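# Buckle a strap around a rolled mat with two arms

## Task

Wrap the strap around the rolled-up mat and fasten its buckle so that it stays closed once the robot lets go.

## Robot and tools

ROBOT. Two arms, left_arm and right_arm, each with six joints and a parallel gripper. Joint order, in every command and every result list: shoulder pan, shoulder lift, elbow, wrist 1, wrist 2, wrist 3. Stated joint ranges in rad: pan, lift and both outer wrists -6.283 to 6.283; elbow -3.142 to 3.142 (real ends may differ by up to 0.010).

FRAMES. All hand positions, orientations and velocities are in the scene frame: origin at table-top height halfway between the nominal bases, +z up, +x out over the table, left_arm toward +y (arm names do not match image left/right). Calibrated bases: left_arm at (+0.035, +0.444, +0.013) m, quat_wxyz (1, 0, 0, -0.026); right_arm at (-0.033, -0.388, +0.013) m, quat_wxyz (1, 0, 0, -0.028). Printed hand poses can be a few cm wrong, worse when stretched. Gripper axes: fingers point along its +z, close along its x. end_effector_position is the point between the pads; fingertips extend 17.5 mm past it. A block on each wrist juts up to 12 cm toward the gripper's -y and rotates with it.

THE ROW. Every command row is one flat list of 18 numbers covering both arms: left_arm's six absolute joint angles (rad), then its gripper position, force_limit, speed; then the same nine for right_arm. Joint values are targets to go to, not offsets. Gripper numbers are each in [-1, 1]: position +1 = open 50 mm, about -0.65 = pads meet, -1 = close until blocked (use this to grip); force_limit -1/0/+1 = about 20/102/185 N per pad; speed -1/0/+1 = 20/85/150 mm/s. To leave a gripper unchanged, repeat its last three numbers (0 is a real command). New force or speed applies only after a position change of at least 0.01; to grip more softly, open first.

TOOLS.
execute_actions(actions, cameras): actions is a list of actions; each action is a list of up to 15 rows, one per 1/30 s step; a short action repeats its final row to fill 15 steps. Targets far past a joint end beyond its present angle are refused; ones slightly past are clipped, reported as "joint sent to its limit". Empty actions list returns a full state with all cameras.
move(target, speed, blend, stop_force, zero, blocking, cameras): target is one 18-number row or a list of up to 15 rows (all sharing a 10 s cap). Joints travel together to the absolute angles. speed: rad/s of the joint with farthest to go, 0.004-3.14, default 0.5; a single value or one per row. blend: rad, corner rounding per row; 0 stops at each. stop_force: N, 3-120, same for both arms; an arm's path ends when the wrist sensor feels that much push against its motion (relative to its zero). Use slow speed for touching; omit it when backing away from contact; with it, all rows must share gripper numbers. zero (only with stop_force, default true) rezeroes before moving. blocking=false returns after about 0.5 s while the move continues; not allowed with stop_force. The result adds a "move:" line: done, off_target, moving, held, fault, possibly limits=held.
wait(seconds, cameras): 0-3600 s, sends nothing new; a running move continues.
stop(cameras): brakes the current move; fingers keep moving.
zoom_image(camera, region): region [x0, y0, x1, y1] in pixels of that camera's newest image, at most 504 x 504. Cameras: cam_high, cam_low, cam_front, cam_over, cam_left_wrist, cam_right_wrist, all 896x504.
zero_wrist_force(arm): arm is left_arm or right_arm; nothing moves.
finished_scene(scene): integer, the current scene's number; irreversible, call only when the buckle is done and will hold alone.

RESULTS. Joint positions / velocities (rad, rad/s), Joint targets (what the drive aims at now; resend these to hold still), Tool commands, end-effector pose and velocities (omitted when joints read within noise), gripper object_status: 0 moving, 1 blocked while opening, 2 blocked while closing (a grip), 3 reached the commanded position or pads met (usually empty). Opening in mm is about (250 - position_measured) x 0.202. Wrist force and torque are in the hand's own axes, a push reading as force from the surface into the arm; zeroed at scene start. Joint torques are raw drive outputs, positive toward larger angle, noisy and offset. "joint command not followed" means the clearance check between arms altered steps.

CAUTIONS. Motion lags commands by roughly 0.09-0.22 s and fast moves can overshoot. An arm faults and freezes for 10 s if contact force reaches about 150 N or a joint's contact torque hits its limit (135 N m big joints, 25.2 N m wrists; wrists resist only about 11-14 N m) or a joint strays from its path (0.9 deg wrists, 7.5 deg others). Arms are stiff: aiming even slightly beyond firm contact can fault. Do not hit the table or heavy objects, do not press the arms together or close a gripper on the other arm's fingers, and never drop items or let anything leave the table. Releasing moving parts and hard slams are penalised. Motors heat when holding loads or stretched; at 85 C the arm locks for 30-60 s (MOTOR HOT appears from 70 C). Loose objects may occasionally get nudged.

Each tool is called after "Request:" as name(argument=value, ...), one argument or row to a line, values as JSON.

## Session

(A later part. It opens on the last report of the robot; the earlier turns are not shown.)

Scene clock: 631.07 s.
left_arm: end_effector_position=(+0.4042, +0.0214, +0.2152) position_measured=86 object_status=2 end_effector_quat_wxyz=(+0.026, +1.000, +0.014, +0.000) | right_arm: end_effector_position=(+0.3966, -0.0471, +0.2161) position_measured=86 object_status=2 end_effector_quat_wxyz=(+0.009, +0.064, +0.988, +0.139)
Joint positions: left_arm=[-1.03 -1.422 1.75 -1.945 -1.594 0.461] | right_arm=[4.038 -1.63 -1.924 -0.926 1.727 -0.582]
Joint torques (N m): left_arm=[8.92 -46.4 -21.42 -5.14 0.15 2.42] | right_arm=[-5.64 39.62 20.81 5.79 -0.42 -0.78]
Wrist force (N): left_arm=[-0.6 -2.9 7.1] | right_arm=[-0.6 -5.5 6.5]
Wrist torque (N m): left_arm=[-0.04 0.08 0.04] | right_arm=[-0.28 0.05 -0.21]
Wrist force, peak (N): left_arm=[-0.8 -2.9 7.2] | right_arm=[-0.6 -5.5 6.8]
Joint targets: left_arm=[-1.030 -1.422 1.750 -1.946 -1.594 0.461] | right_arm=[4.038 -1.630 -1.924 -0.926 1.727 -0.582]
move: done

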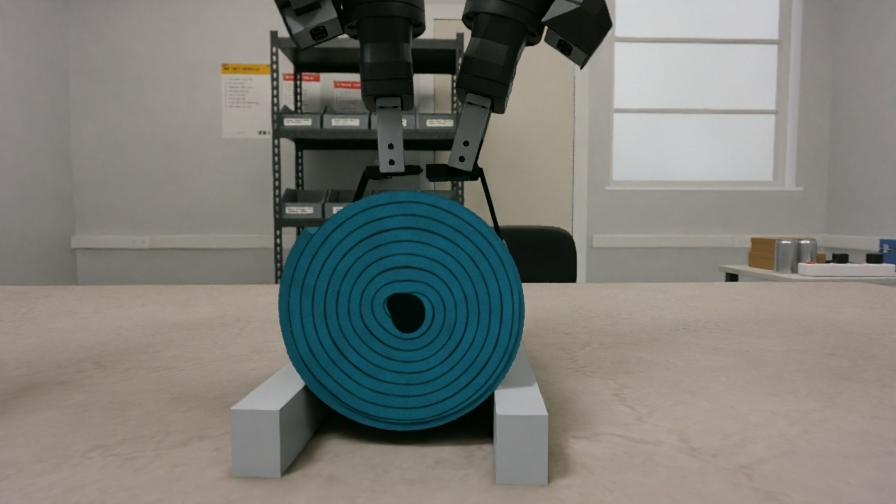

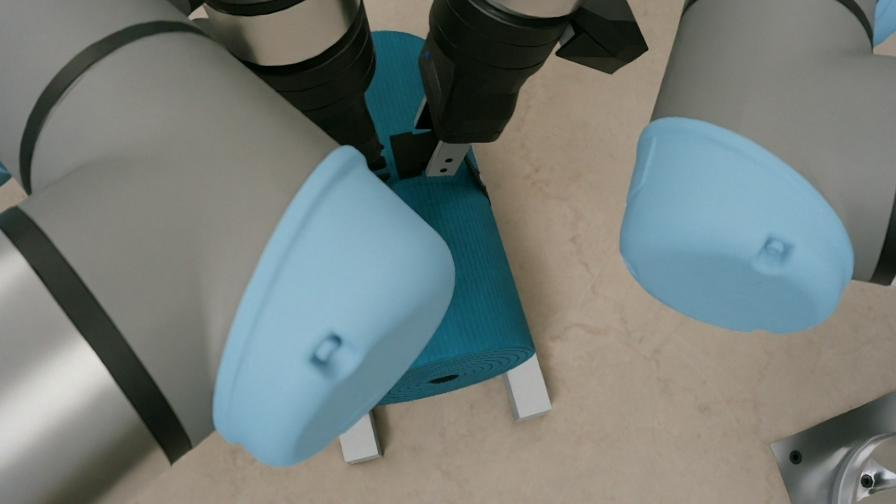

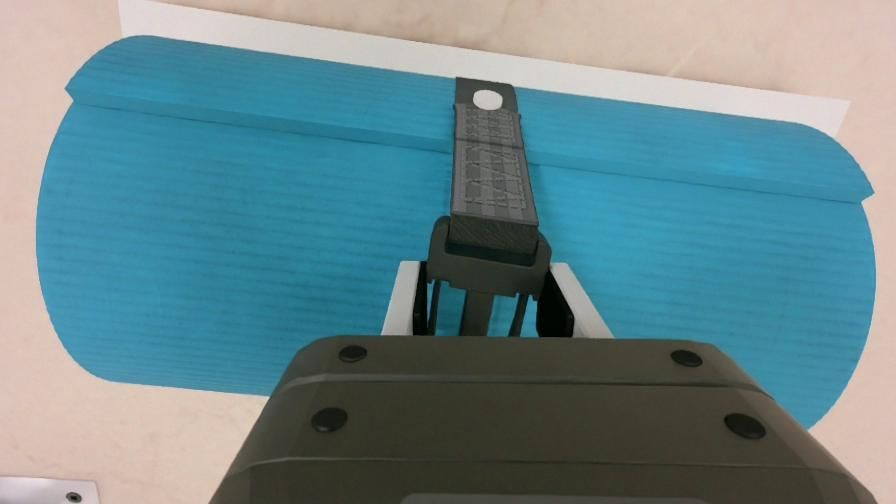

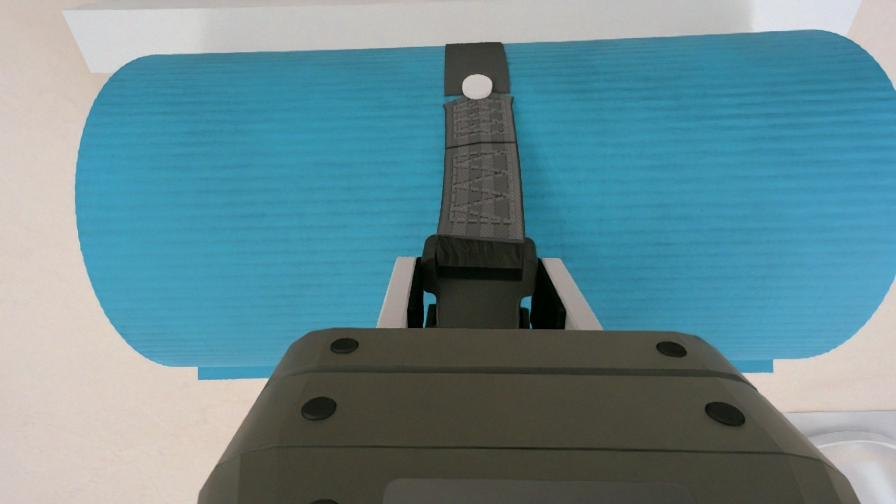

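Request:
move(
  target=[
    [-1.0257,-1.417,1.7449,-1.9454,-1.5942,0.4645,-1,-0.5,-1,4.0384,-1.6304,-1.9236,-0.926,1.7272,-0.5822,-1,-0.5,-0.8],
    [-1.0355,-1.4038,1.7292,-1.9431,-1.5938,0.4549,-1,-0.5,-1,4.0384,-1.6304,-1.9236,-0.926,1.7272,-0.5822,-1,-0.5,-0.8],
  ],
  speed=0.03,
  stop_force=12,
  cameras=["cam_front","cam_over"],
)

Request:
zoom_image(
  camera="cam_over",
  region=[360, 120, 450, 190],
)

Request:
zoom_image(
  camera="cam_front",
  region=[375, 150, 465, 195],
)

Scene clock: 665.23 s.
left_arm: end_effector_position=(+0.4057, +0.0133, +0.2148) position_measured=86 object_status=2 end_effector_quat_wxyz=(+0.026, +1.000, +0.014, +0.000) | right_arm: end_effector_position=(+0.3966, -0.0471, +0.2161) position_measured=86 object_status=2 end_effector_quat_wxyz=(+0.009, +0.064, +0.988, +0.139)
Joint positions: left_arm=[-1.034 -1.405 1.731 -1.943 -1.594 0.456] | right_arm=[4.038 -1.63 -1.924 -0.926 1.727 -0.582]
Joint torques (N m): left_arm=[6.13 -45.98 -22.83 -8.03 -0.69 2.66] | right_arm=[8.57 31.16 35.19 4.05 3.02 -0.76]
Wrist force (N): left_arm=[-0.5 -8.0 6.7] | right_arm=[-1.1 -9.1 3.3]
Wrist torque (N m): left_arm=[-0.02 0.06 -0.03] | right_arm=[-0.37 0.01 -0.16]
Wrist force, peak (N): left_arm=[0.9 -15.8 7.0] | right_arm=[-1.0 -18.0 1.8]
Joint targets: left_arm=[-1.034 -1.405 1.731 -1.943 -1.594 0.456] | right_arm=[4.038 -1.630 -1.924 -0.926 1.727 -0.582]
move: contact (left_arm); path passed 1 of 2 targets

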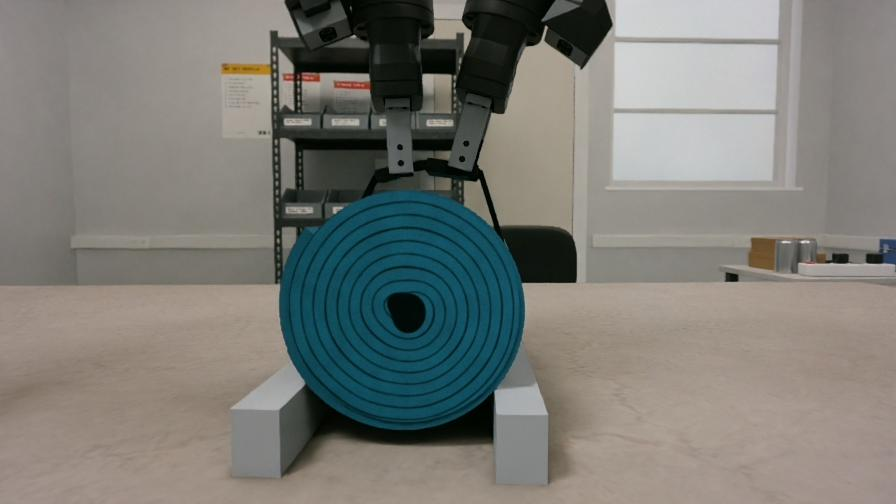

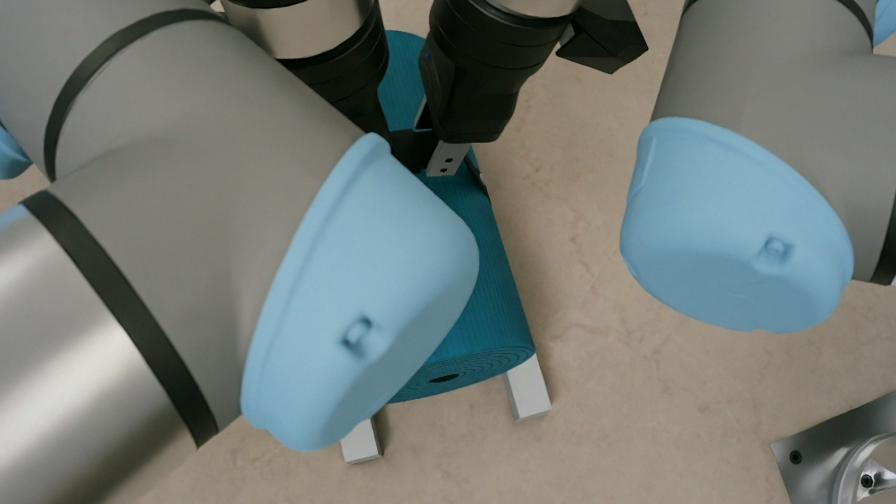

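Scaled by 5.600.

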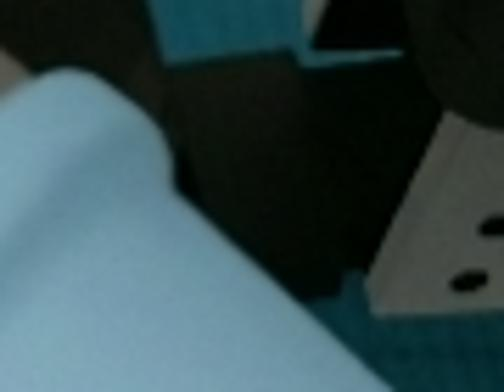

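Scaled by 5.600.

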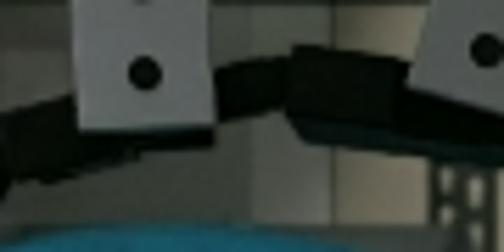

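Request:
move(
  target=[
    [-1.0257,-1.417,1.7449,-1.9454,-1.5942,0.4645,-1,-0.5,-1,4.0384,-1.6304,-1.9236,-0.926,1.7272,-0.5822,-1,-0.5,-0.8],
    [-1.0257,-1.417,1.7449,-1.9454,-1.5942,0.4645,-0.95,1,-1,4.0384,-1.6304,-1.9236,-0.926,1.7272,-0.5822,-0.95,1,-0.8],
  ],
  speed=0.05,
  cameras=["cam_front","cam_over"],
)

Request:
zoom_image(
  camera="cam_over",
  region=[360, 120, 450, 190],
)

Request:
zoom_image(
  camera="cam_front",
  region=[375, 150, 465, 195],
)

Scene clock: 676.70 s.
left_arm: end_effector_position=(+0.4068, +0.0211, +0.2148) position_measured=96 object_status=2 end_effector_quat_wxyz=(+0.026, +1.000, +0.014, +0.000) | right_arm: end_effector_position=(+0.3966, -0.0471, +0.2162) position_measured=96 object_status=2 end_effector_quat_wxyz=(+0.009, +0.064, +0.988, +0.139)
Joint positions: left_arm=[-1.026 -1.417 1.745 -1.945 -1.594 0.465] | right_arm=[4.038 -1.63 -1.924 -0.926 1.727 -0.582]
Joint torques (N m): left_arm=[-9.16 -30.01 -35.48 -2.98 -1.14 -2.52] | right_arm=[0.82 20.07 32.8 4.54 3 -0.63]
Wrist force (N): left_arm=[-1.0 -2.7 6.3] | right_arm=[-0.8 -4.3 5.5]
Wrist torque (N m): left_arm=[0.03 0.09 -0.08] | right_arm=[-0.20 0.09 -0.21]
Wrist force, peak (N): left_arm=[-0.8 -8.5 7.0] | right_arm=[-1.1 -9.4 3.7]
Joint targets: left_arm=[-1.026 -1.417 1.745 -1.945 -1.594 0.465] | right_arm=[4.038 -1.630 -1.924 -0.926 1.727 -0.582]
move: done

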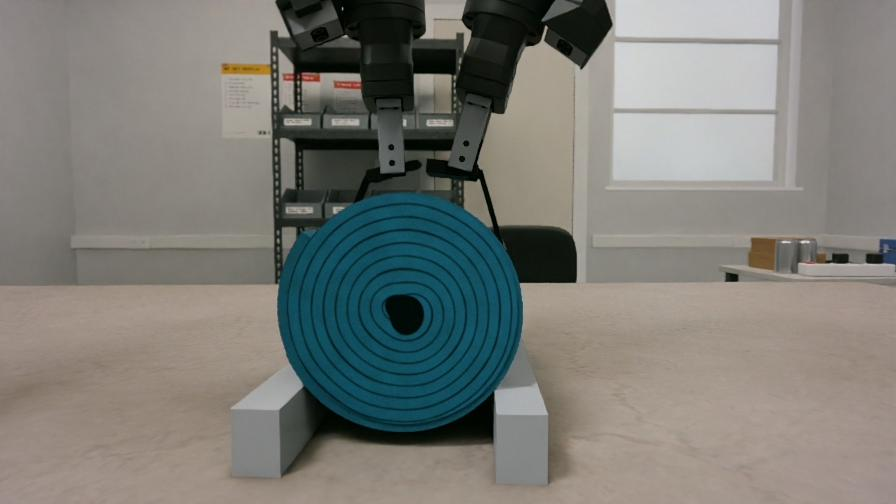

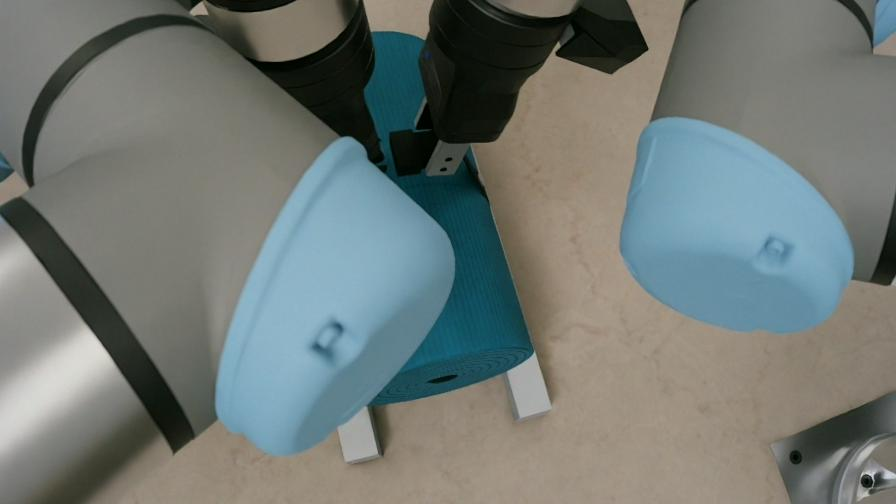

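Scaled by 5.600.

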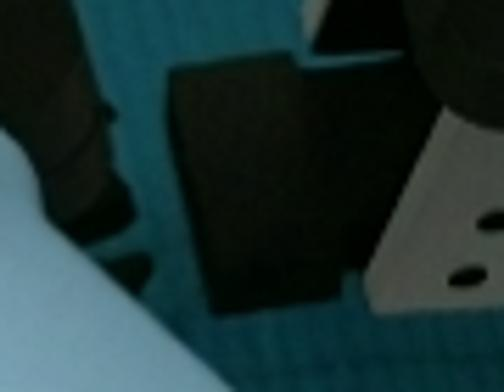

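Scaled by 5.600.

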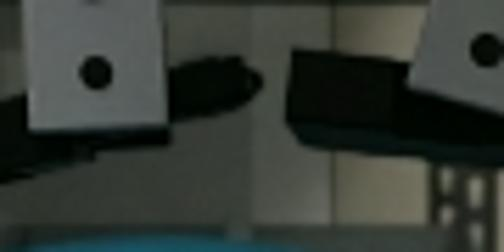

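Request:
move(
  target=[-1.0018,-1.4597,1.7923,-1.9496,-1.5954,0.4883,-0.95,1,-1,4.0384,-1.6304,-1.9236,-0.926,1.7272,-0.5822,-0.95,1,-0.8],
  speed=0.1,
)

Request:
move(
  target=[-1.0018,-1.4597,1.7923,-1.9496,-1.5954,0.4883,-0.95,1,-1,4.0476,-1.6609,-1.9396,-0.878,1.7251,-0.5734,-0.95,1,-0.8],
  speed=0.04,
  stop_force=14,
  cameras=["cam_front","cam_right_wrist"],
)

Request:
zoom_image(
  camera="cam_front",
  region=[340, 130, 500, 220],
)

Scene clock: 704.53 s.
left_arm: end_effector_position=(+0.4073, +0.0463, +0.2154) position_measured=96 object_status=2 end_effector_quat_wxyz=(+0.026, +1.000, +0.014, +0.000) | right_arm: end_effector_position=(+0.3966, -0.0471, +0.2161) position_measured=96 object_status=2 end_effector_quat_wxyz=(+0.009, +0.064, +0.988, +0.139)
Joint positions: left_arm=[-1.002 -1.46 1.792 -1.95 -1.595 0.489] | right_arm=[4.038 -1.63 -1.924 -0.926 1.727 -0.582]
Joint torques (N m): left_arm=[-6.37 -28.04 -33.37 -4.92 -1.14 -2.56] | right_arm=[-5.65 22.85 21.81 5.09 2.91 -0.7]
Wrist force (N): left_arm=[-0.6 -0.4 5.6] | right_arm=[-0.6 -4.2 5.7]
Wrist torque (N m): left_arm=[0.04 0.04 -0.08] | right_arm=[-0.18 0.07 -0.21]
Wrist force, peak (N): left_arm=[-1.0 -2.8 6.7] | right_arm=[-0.8 -4.3 5.8]
Joint targets: left_arm=[-1.002 -1.460 1.792 -1.950 -1.595 0.488] | right_arm=[4.038 -1.630 -1.924 -0.926 1.727 -0.582]
move: done

Scene clock: 706.93 s.
left_arm: end_effector_position=(+0.4073, +0.0462, +0.2154) position_measured=96 object_status=2 end_effector_quat_wxyz=(+0.026, +1.000, +0.014, +0.000) | right_arm: end_effector_position=(+0.3976, -0.0394, +0.1988) position_measured=96 object_status=2 end_effector_quat_wxyz=(+0.009, +0.064, +0.988, +0.139)
Joint positions: left_arm=[-1.002 -1.46 1.792 -1.95 -1.595 0.488] | right_arm=[4.048 -1.661 -1.94 -0.878 1.725 -0.573]
Joint torques (N m): left_arm=[-7.89 -25.94 -33.08 -1.73 1.47 -2.47] | right_arm=[-6.02 36.73 31.96 2.3 -1.27 -0.72]
Wrist force (N): left_arm=[-0.7 -0.4 5.3] | right_arm=[-0.5 0.1 -0.5]
Wrist torque (N m): left_arm=[0.05 0.08 -0.06] | right_arm=[-0.01 0.09 -0.20]
Wrist force, peak (N): left_arm=[-0.8 -0.5 5.8] | right_arm=[-0.7 -4.3 5.4]
Joint targets: left_arm=[-1.002 -1.460 1.792 -1.950 -1.595 0.488] | right_arm=[4.048 -1.661 -1.940 -0.878 1.725 -0.573]
move: done

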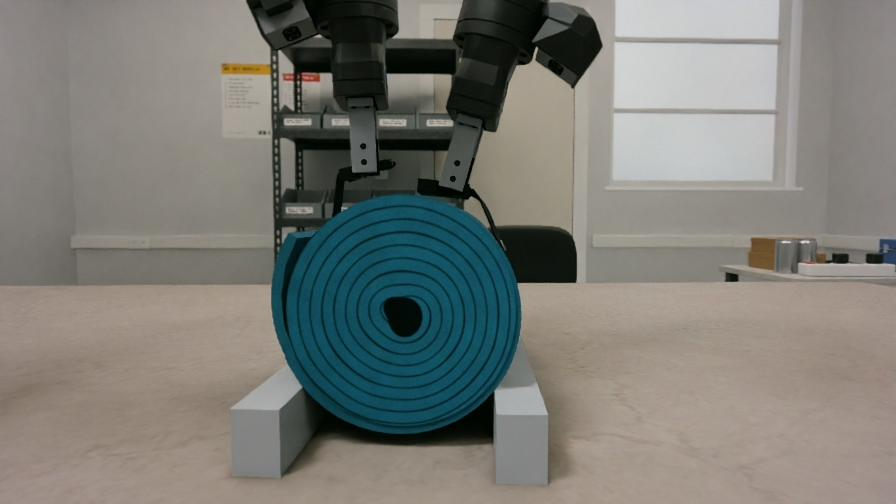

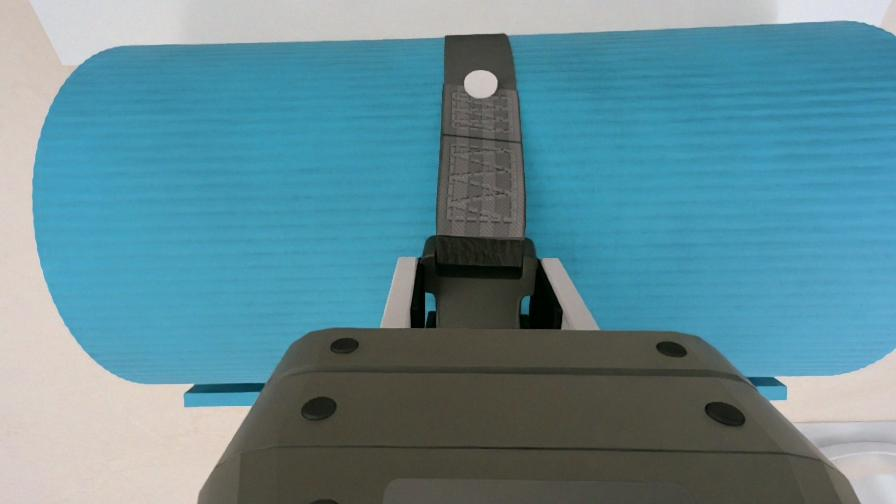

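Scaled by 3.150.

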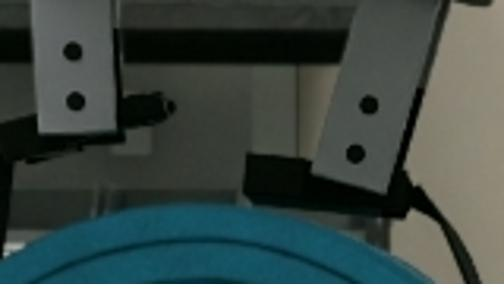

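Request:
move(
  target=[-1.0018,-1.4597,1.7923,-1.9496,-1.5954,0.4883,-0.95,1,-1,4.0476,-1.6609,-1.9396,-0.878,1.7251,-0.5734,0.58,-0.3,-1],
  cameras=["cam_front","cam_right_wrist"],
)

Request:
zoom_image(
  camera="cam_front",
  region=[340, 130, 500, 220],
)

Scene clock: 711.27 s.
left_arm: end_effector_position=(+0.4073, +0.0462, +0.2154) position_measured=96 object_status=2 end_effector_quat_wxyz=(+0.026, +1.000, +0.014, +0.000) | right_arm: end_effector_position=(+0.3976, -0.0394, +0.1988) position_measured=66 object_status=0 end_effector_quat_wxyz=(+0.009, +0.064, +0.988, +0.139)
Joint positions: left_arm=[-1.002 -1.46 1.792 -1.95 -1.595 0.488] | right_arm=[4.048 -1.661 -1.94 -0.878 1.725 -0.573]
Joint torques (N m): left_arm=[-7.85 -26.1 -31.52 -1.57 1.43 -2.34] | right_arm=[-6.18 36.33 31.7 2.28 2.25 -0.76]
Wrist force (N): left_arm=[-0.9 0.2 2.1] | right_arm=[-0.4 0.1 -0.6]
Wrist torque (N m): left_arm=[0.15 0.11 -0.05] | right_arm=[-0.03 0.09 -0.20]
Wrist force, peak (N): left_arm=[-1.0 -0.2 5.8] | right_arm=[-0.5 0.4 -1.0]
Joint targets: left_arm=[-1.002 -1.460 1.792 -1.950 -1.595 0.488] | right_arm=[4.048 -1.661 -1.940 -0.878 1.725 -0.573]
move: done

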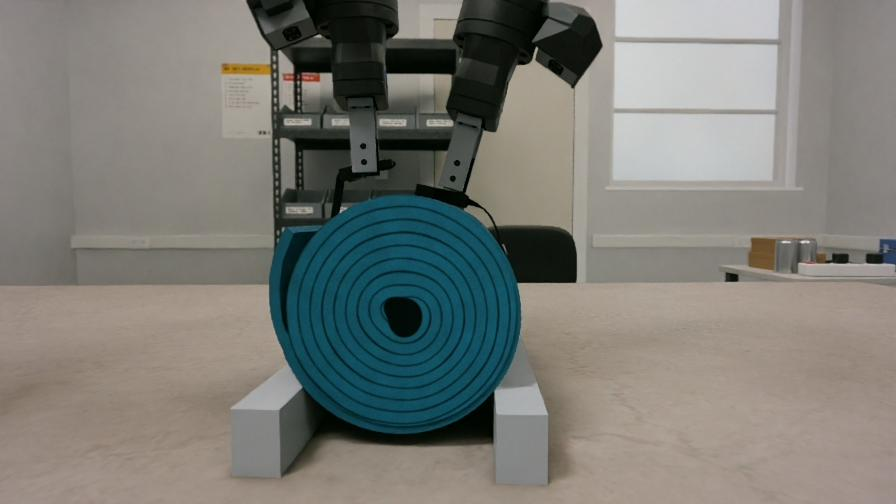

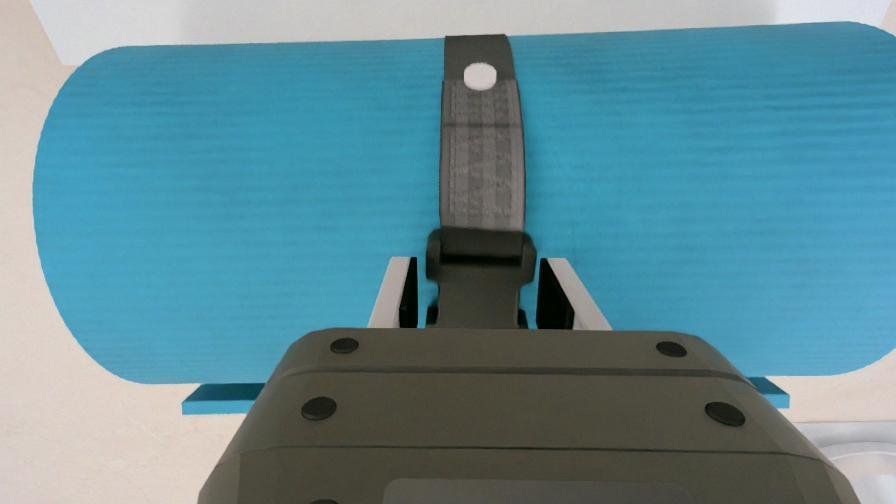

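Scaled by 3.150.

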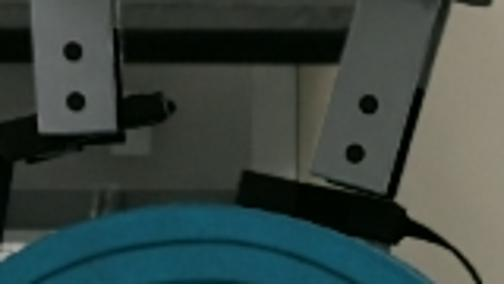

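Request:
move(
  target=[-1.0018,-1.4597,1.7923,-1.9496,-1.5954,0.4883,-0.95,1,-1,3.9361,-1.6203,-2.1269,-0.52,1.9206,-0.6235,0.8,-0.3,-0.5],
  speed=0.2,
)

Request:
move(
  target=[-1.0018,-1.4597,1.7923,-1.9496,-1.5954,0.4883,-0.95,1,-1,3.9497,-1.6571,-2.1345,-0.471,1.9145,-0.6097,0.8,-0.3,-0.5],
  speed=0.04,
  stop_force=9,
  cameras=["cam_front","cam_right_wrist"],
)

Request:
zoom_image(
  camera="cam_front",
  region=[340, 130, 500, 220],
)

Scene clock: 734.70 s.
left_arm: end_effector_position=(+0.4073, +0.0462, +0.2154) position_measured=96 object_status=2 end_effector_quat_wxyz=(+0.026, +1.000, +0.014, +0.000) | right_arm: end_effector_position=(+0.3948, -0.0586, +0.1997) position_measured=32 object_status=3 end_effector_quat_wxyz=(+0.018, +0.062, +0.959, +0.275)
Joint positions: left_arm=[-1.002 -1.46 1.792 -1.95 -1.595 0.488] | right_arm=[3.936 -1.62 -2.127 -0.52 1.921 -0.624]
Joint torques (N m): left_arm=[-5.34 -27.34 -20.34 -1.59 1.57 -2.29] | right_arm=[5.9 13.8 30.31 3.55 -2.06 1.16]
Wrist force (N): left_arm=[-0.8 0.7 -0.5] | right_arm=[-0.9 -0.2 -0.5]
Wrist torque (N m): left_arm=[0.17 0.10 -0.05] | right_arm=[-0.05 0.23 -0.29]
Wrist force, peak (N): left_arm=[-1.0 0.9 -0.4] | right_arm=[-0.4 0.8 -1.0]
Joint targets: left_arm=[-1.002 -1.460 1.792 -1.950 -1.595 0.488] | right_arm=[3.936 -1.620 -2.127 -0.520 1.921 -0.624]
move: done

Scene clock: 737.00 s.
left_arm: end_effector_position=(+0.4073, +0.0462, +0.2154) position_measured=96 object_status=2 end_effector_quat_wxyz=(+0.026, +1.000, +0.014, +0.000) | right_arm: end_effector_position=(+0.3960, -0.0495, +0.1849) position_measured=32 object_status=3 end_effector_quat_wxyz=(+0.018, +0.063, +0.959, +0.275)
Joint positions: left_arm=[-1.002 -1.46 1.792 -1.95 -1.595 0.488] | right_arm=[3.95 -1.657 -2.135 -0.471 1.914 -0.61]
Joint torques (N m): left_arm=[-3.58 -27.11 -19.64 -1.56 1.43 -2.39] | right_arm=[-6.18 34.53 26.3 2.42 1.4 -0.85]
Wrist force (N): left_arm=[-0.8 0.7 -0.4] | right_arm=[-1.0 0.0 -0.5]
Wrist torque (N m): left_arm=[0.18 0.09 -0.05] | right_arm=[-0.03 0.24 -0.37]
Wrist force, peak (N): left_arm=[-0.9 0.9 -0.5] | right_arm=[-1.0 -0.1 -0.5]
Joint targets: left_arm=[-1.002 -1.460 1.792 -1.950 -1.595 0.488] | right_arm=[3.950 -1.657 -2.134 -0.471 1.915 -0.610]
move: done

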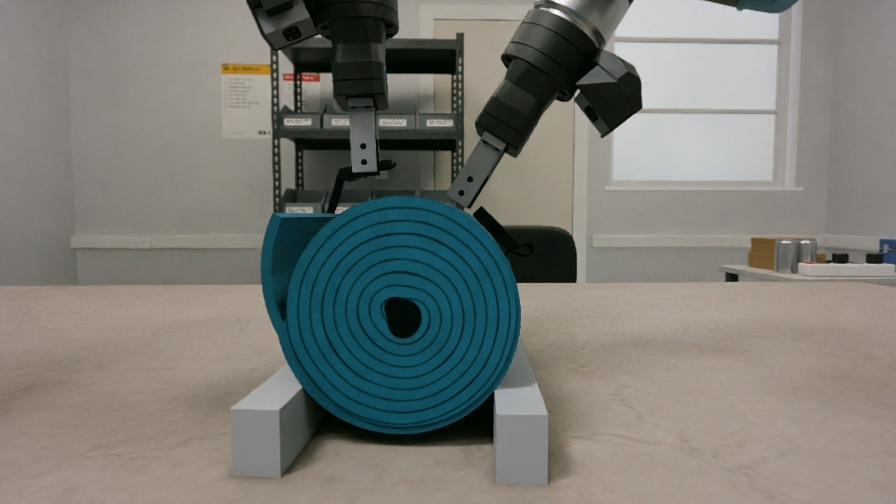

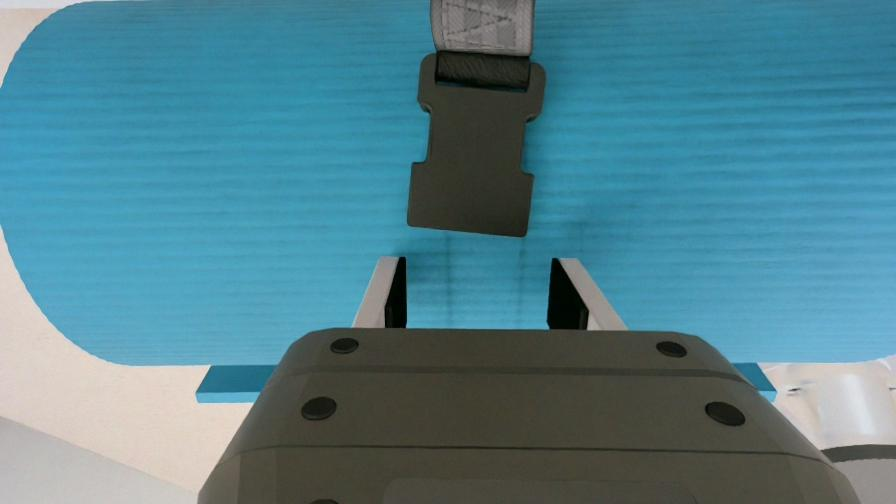

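Scaled by 3.150.

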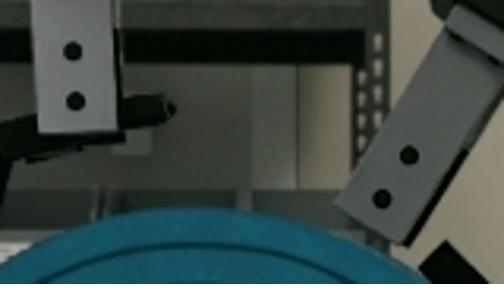

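Request:
move(
  target=[
    [-1.0018,-1.4597,1.7923,-1.9496,-1.5954,0.4883,-0.95,1,-1,3.9361,-1.6203,-2.1269,-0.52,1.9206,-0.6235,0.8,-0.3,-0.5],
    [-1.0018,-1.4597,1.7923,-1.9496,-1.5954,0.4883,-0.95,1,-1,3.6513,-1.8378,-2.3944,0.2233,2.3468,-0.6031,0.8,-0.3,-0.5],
  ],
  speed=0.3,
  cameras=["cam_front","cam_right_wrist"],
)

Scene clock: 761.87 s.
left_arm: end_effector_position=(+0.4073, +0.0462, +0.2154) position_measured=96 object_status=2 end_effector_quat_wxyz=(+0.026, +1.000, +0.014, +0.000) | right_arm: end_effector_position=(+0.3851, -0.1304, +0.1606) position_measured=32 object_status=3 end_effector_quat_wxyz=(+0.010, +0.095, +0.874, +0.477)
Joint positions: left_arm=[-1.002 -1.46 1.792 -1.95 -1.595 0.488] | right_arm=[3.651 -1.838 -2.394 0.223 2.347 -0.603]
Joint torques (N m): left_arm=[0.37 -26.22 -21.18 -1.64 1.55 -2.28] | right_arm=[4.11 34.94 21.16 4.12 -1.07 -0.19]
Wrist force (N): left_arm=[-0.7 0.9 -0.4] | right_arm=[-1.7 -0.5 -0.1]
Wrist torque (N m): left_arm=[0.21 0.09 -0.05] | right_arm=[-0.05 0.54 -0.60]
Wrist force, peak (N): left_arm=[-0.9 1.0 -0.5] | right_arm=[-1.0 0.1 -2.2]
Joint targets: left_arm=[-1.002 -1.460 1.792 -1.950 -1.595 0.488] | right_arm=[3.651 -1.838 -2.394 0.223 2.347 -0.603]
move: done

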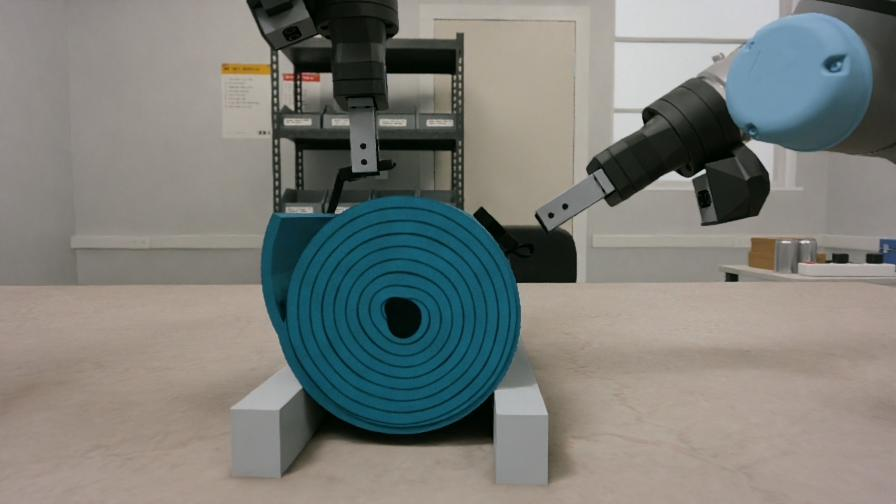

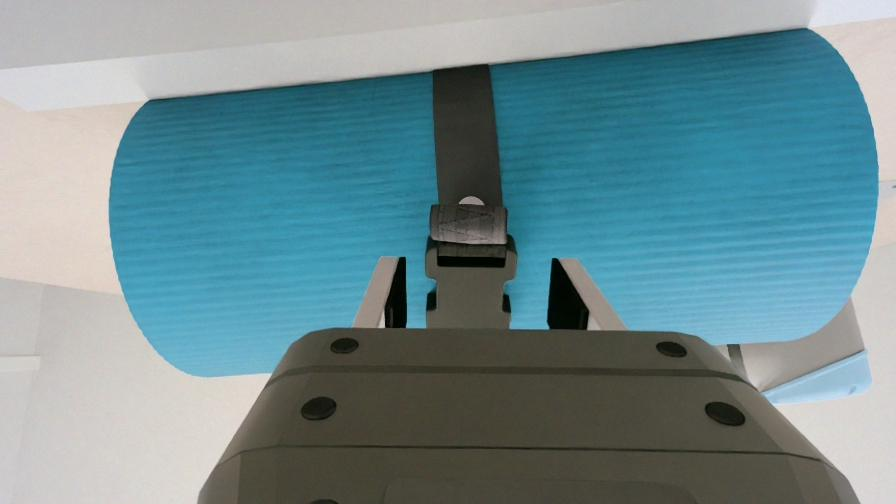

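Request:
move(
  target=[-1.0018,-1.4597,1.7923,-1.9496,-1.5954,0.4883,-0.95,1,-1,3.7239,-1.9223,-2.3682,0.3322,2.2985,-0.5289,0.8,-0.3,-0.5],
  speed=0.06,
  stop_force=10,
  cameras=["cam_front","cam_right_wrist"],
)

Request:
zoom_image(
  camera="cam_front",
  region=[420, 160, 600, 280],
)

Scene clock: 774.47 s.
left_arm: end_effector_position=(+0.4073, +0.0462, +0.2154) position_measured=96 object_status=2 end_effector_quat_wxyz=(+0.026, +1.000, +0.014, +0.000) | right_arm: end_effector_position=(+0.3900, -0.0970, +0.1436) position_measured=32 object_status=3 end_effector_quat_wxyz=(+0.010, +0.095, +0.874, +0.477)
Joint positions: left_arm=[-1.002 -1.46 1.792 -1.95 -1.595 0.488] | right_arm=[3.724 -1.922 -2.368 0.332 2.299 -0.529]
Joint torques (N m): left_arm=[4.32 -27.92 -19.06 -1.77 1.33 -2.45] | right_arm=[-7.25 37.37 1.6 2.12 3.78 -0.8]
Wrist force (N): left_arm=[-0.7 0.7 -0.3] | right_arm=[-1.4 -0.8 -0.1]
Wrist torque (N m): left_arm=[0.18 0.09 -0.05] | right_arm=[-0.08 0.49 -0.60]
Wrist force, peak (N): left_arm=[-1.1 0.7 -0.4] | right_arm=[-1.8 -0.9 0.0]
Joint targets: left_arm=[-1.002 -1.460 1.792 -1.950 -1.595 0.488] | right_arm=[3.724 -1.922 -2.368 0.332 2.299 -0.529]
move: done

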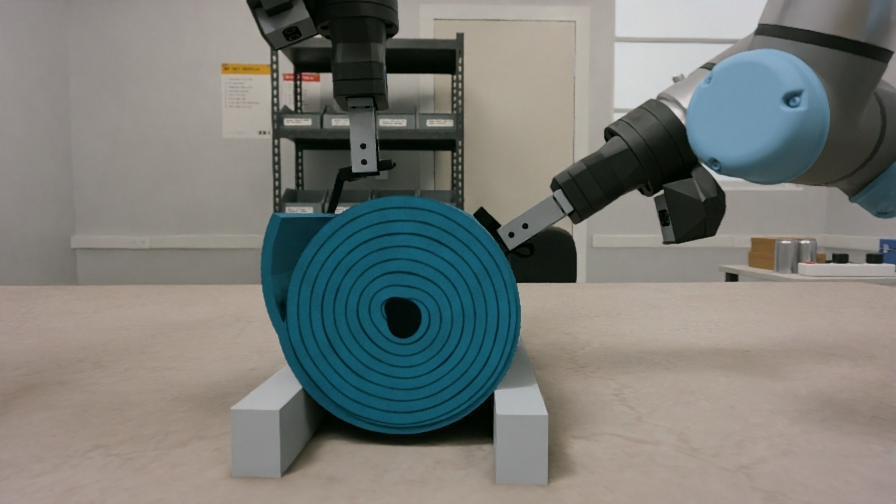

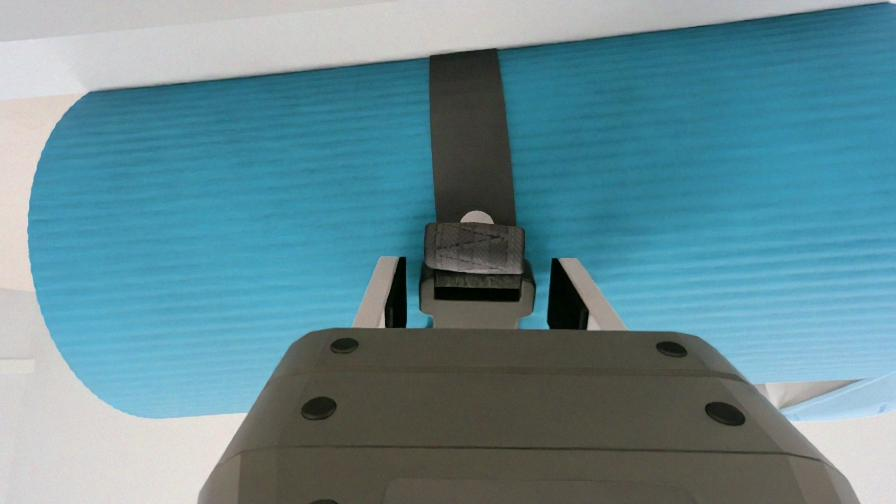

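Scaled by 2.800.

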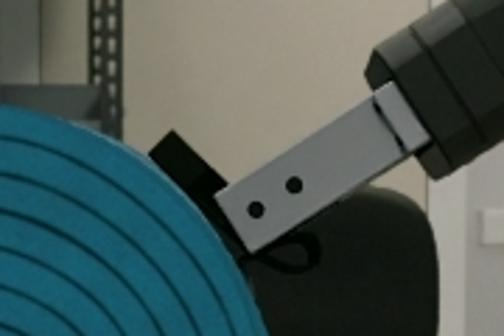

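Request:
move(
  target=[-1.0018,-1.4597,1.7923,-1.9496,-1.5954,0.4883,-0.95,1,-1,3.7313,-1.9322,-2.3659,0.3449,2.2936,-0.5214,0.8,-0.3,-0.5],
  speed=0.04,
  stop_force=10,
)

Request:
move(
  target=[-1.0018,-1.4597,1.7923,-1.9496,-1.5954,0.4883,-0.95,1,-1,3.7313,-1.9322,-2.3659,0.3449,2.2936,-0.5214,-1,0.8,-1],
  cameras=["cam_front","cam_right_wrist","cam_left_wrist"],
)

Request:
zoom_image(
  camera="cam_front",
  region=[420, 160, 600, 280],
)

Scene clock: 783.03 s.
left_arm: end_effector_position=(+0.4073, +0.0462, +0.2154) position_measured=96 object_status=2 end_effector_quat_wxyz=(+0.026, +1.000, +0.014, +0.000) | right_arm: end_effector_position=(+0.3902, -0.0936, +0.1414) position_measured=32 object_status=3 end_effector_quat_wxyz=(+0.010, +0.095, +0.873, +0.477)
Joint positions: left_arm=[-1.002 -1.46 1.792 -1.95 -1.595 0.488] | right_arm=[3.731 -1.932 -2.366 0.345 2.294 -0.521]
Joint torques (N m): left_arm=[5.46 -27.72 -19.72 -1.76 1.54 -2.45] | right_arm=[-7.04 37.51 7.98 2.21 3.49 -0.9]
Wrist force (N): left_arm=[-0.6 0.7 -0.3] | right_arm=[-1.4 -0.8 -0.3]
Wrist torque (N m): left_arm=[0.17 0.07 -0.06] | right_arm=[-0.08 0.49 -0.59]
Wrist force, peak (N): left_arm=[-0.9 0.9 -0.6] | right_arm=[-1.6 -1.0 0.1]
Joint targets: left_arm=[-1.002 -1.460 1.792 -1.950 -1.595 0.488] | right_arm=[3.731 -1.932 -2.366 0.345 2.294 -0.521]
move: done

Scene clock: 783.83 s.
left_arm: end_effector_position=(+0.4073, +0.0462, +0.2154) position_measured=96 object_status=2 end_effector_quat_wxyz=(+0.026, +1.000, +0.014, +0.000) | right_arm: end_effector_position=(+0.3902, -0.0936, +0.1414) position_measured=90 object_status=0 end_effector_quat_wxyz=(+0.010, +0.095, +0.873, +0.477)
Joint positions: left_arm=[-1.002 -1.46 1.792 -1.95 -1.595 0.488] | right_arm=[3.731 -1.932 -2.366 0.345 2.294 -0.521]
Joint torques (N m): left_arm=[5.63 -27.85 -20.35 -1.82 1.29 -2.38] | right_arm=[-7.09 37.23 4.38 2.3 3.61 -0.9]
Wrist force (N): left_arm=[-0.8 0.7 -0.5] | right_arm=[-1.4 -0.9 -0.1]
Wrist torque (N m): left_arm=[0.17 0.10 -0.05] | right_arm=[-0.09 0.49 -0.59]
Wrist force, peak (N): left_arm=[-0.8 1.0 -0.5] | right_arm=[-1.6 -0.9 -0.3]
Joint targets: left_arm=[-1.002 -1.460 1.792 -1.950 -1.595 0.488] | right_arm=[3.731 -1.932 -2.366 0.345 2.294 -0.521]
move: done
Images, in order (width x height): cam_front 896x504, cam_left_wrist 896x504, cam_right_wrist 896x504.

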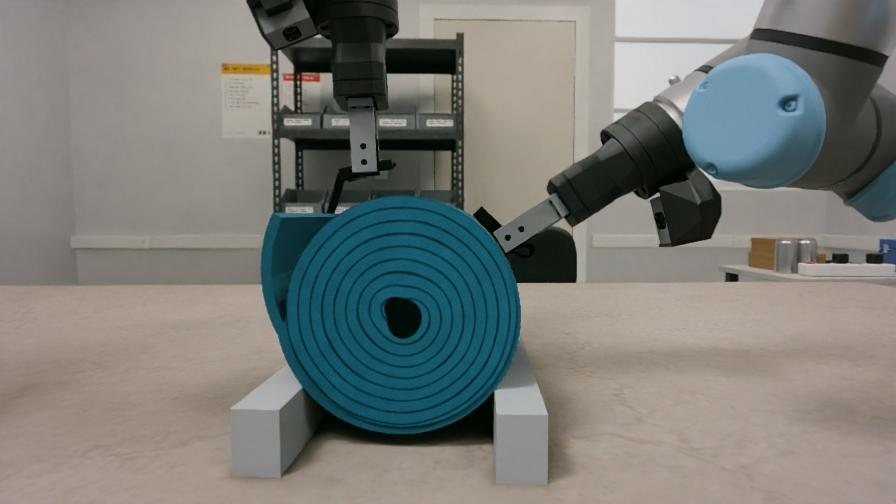

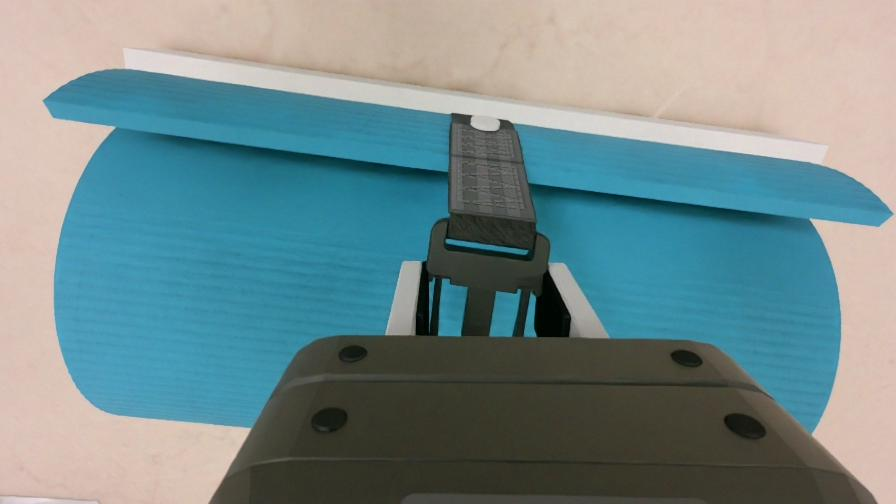

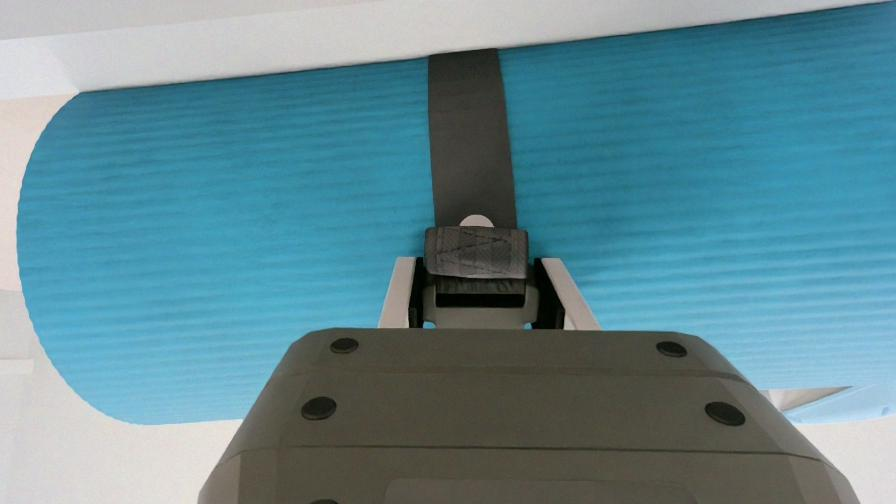

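Scaled by 2.800.

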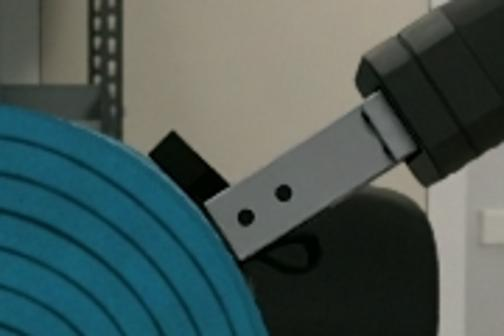

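Request:
move(
  target=[-1.0025,-1.4465,1.8815,-2.2852,-1.7162,0.4677,-0.95,1,-1,3.7313,-1.9322,-2.3659,0.3449,2.2936,-0.5214,-1,0.8,-1],
  speed=0.15,
  cameras=["cam_front"],
)

Request:
move(
  target=[-1.0025,-1.4297,1.9051,-2.3256,-1.7162,0.4677,-0.95,1,-1,3.7313,-1.9322,-2.3659,0.3449,2.2936,-0.5214,-1,0.8,-1],
  speed=0.04,
  stop_force=12,
  cameras=["cam_front"],
)

Request:
zoom_image(
  camera="cam_front",
  region=[360, 130, 520, 220],
)

Scene clock: 810.70 s.
left_arm: end_effector_position=(+0.4023, -0.0090, +0.2126) position_measured=96 object_status=2 end_effector_quat_wxyz=(+0.156, +0.988, +0.014, +0.002) | right_arm: end_effector_position=(+0.3902, -0.0936, +0.1414) position_measured=90 object_status=2 end_effector_quat_wxyz=(+0.010, +0.095, +0.873, +0.477)
Joint positions: left_arm=[-1.002 -1.446 1.882 -2.285 -1.716 0.468] | right_arm=[3.731 -1.932 -2.366 0.345 2.294 -0.521]
Joint torques (N m): left_arm=[-10.92 -32.48 -35.43 -3.38 0.64 -1.17] | right_arm=[-4.52 36.25 4.26 4.16 3.54 -0.83]
Wrist force (N): left_arm=[-0.3 -9.2 2.2] | right_arm=[-1.4 -0.8 -4.6]
Wrist torque (N m): left_arm=[-0.02 0.13 -0.02] | right_arm=[-0.18 0.57 -0.59]
Wrist force, peak (N): left_arm=[-0.4 -9.2 2.7] | right_arm=[-1.2 -1.3 -4.8]
Joint targets: left_arm=[-1.003 -1.446 1.881 -2.285 -1.716 0.468] | right_arm=[3.731 -1.932 -2.366 0.345 2.294 -0.521]
move: done

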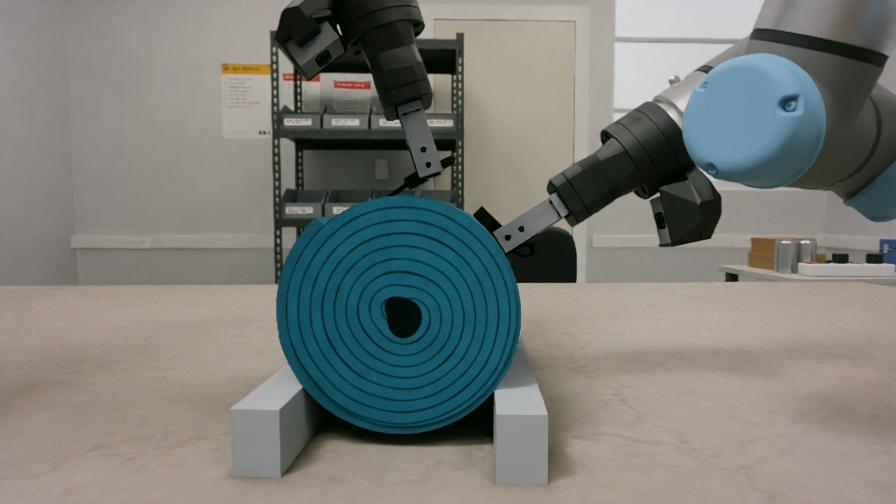

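Scene clock: 812.60 s.
left_arm: end_effector_position=(+0.4025, -0.0092, +0.2003) position_measured=96 object_status=2 end_effector_quat_wxyz=(+0.156, +0.988, +0.014, +0.002) | right_arm: end_effector_position=(+0.3902, -0.0936, +0.1414) position_measured=90 object_status=2 end_effector_quat_wxyz=(+0.010, +0.095, +0.873, +0.477)
Joint positions: left_arm=[-1.003 -1.433 1.901 -2.318 -1.716 0.468] | right_arm=[3.731 -1.932 -2.366 0.345 2.294 -0.521]
Joint torques (N m): left_arm=[-5.21 -36.88 -28.67 -4.08 0.54 2.11] | right_arm=[-3.85 35.88 4.55 4.6 2.67 -0.79]
Wrist force (N): left_arm=[-0.4 -3.0 -7.0] | right_arm=[-1.5 -0.9 -0.2]
Wrist torque (N m): left_arm=[0.20 0.06 -0.05] | right_arm=[-0.08 0.50 -0.59]
Wrist force, peak (N): left_arm=[-0.8 -1.7 -11.7] | right_arm=[-1.3 -0.7 -4.5]
Joint targets: left_arm=[-1.003 -1.433 1.901 -2.319 -1.716 0.468] | right_arm=[3.731 -1.932 -2.366 0.345 2.294 -0.521]
move: contact (left_arm)

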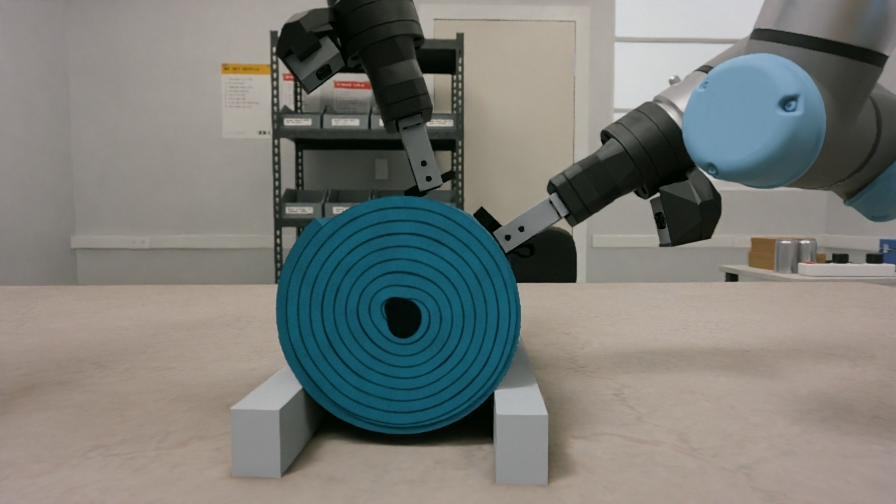

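Scaled by 3.150.

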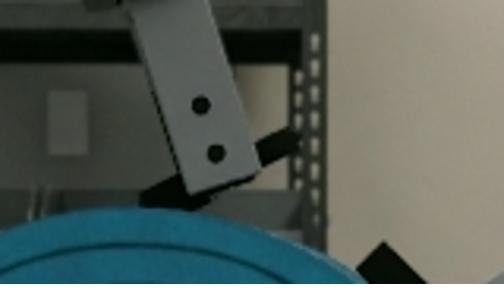

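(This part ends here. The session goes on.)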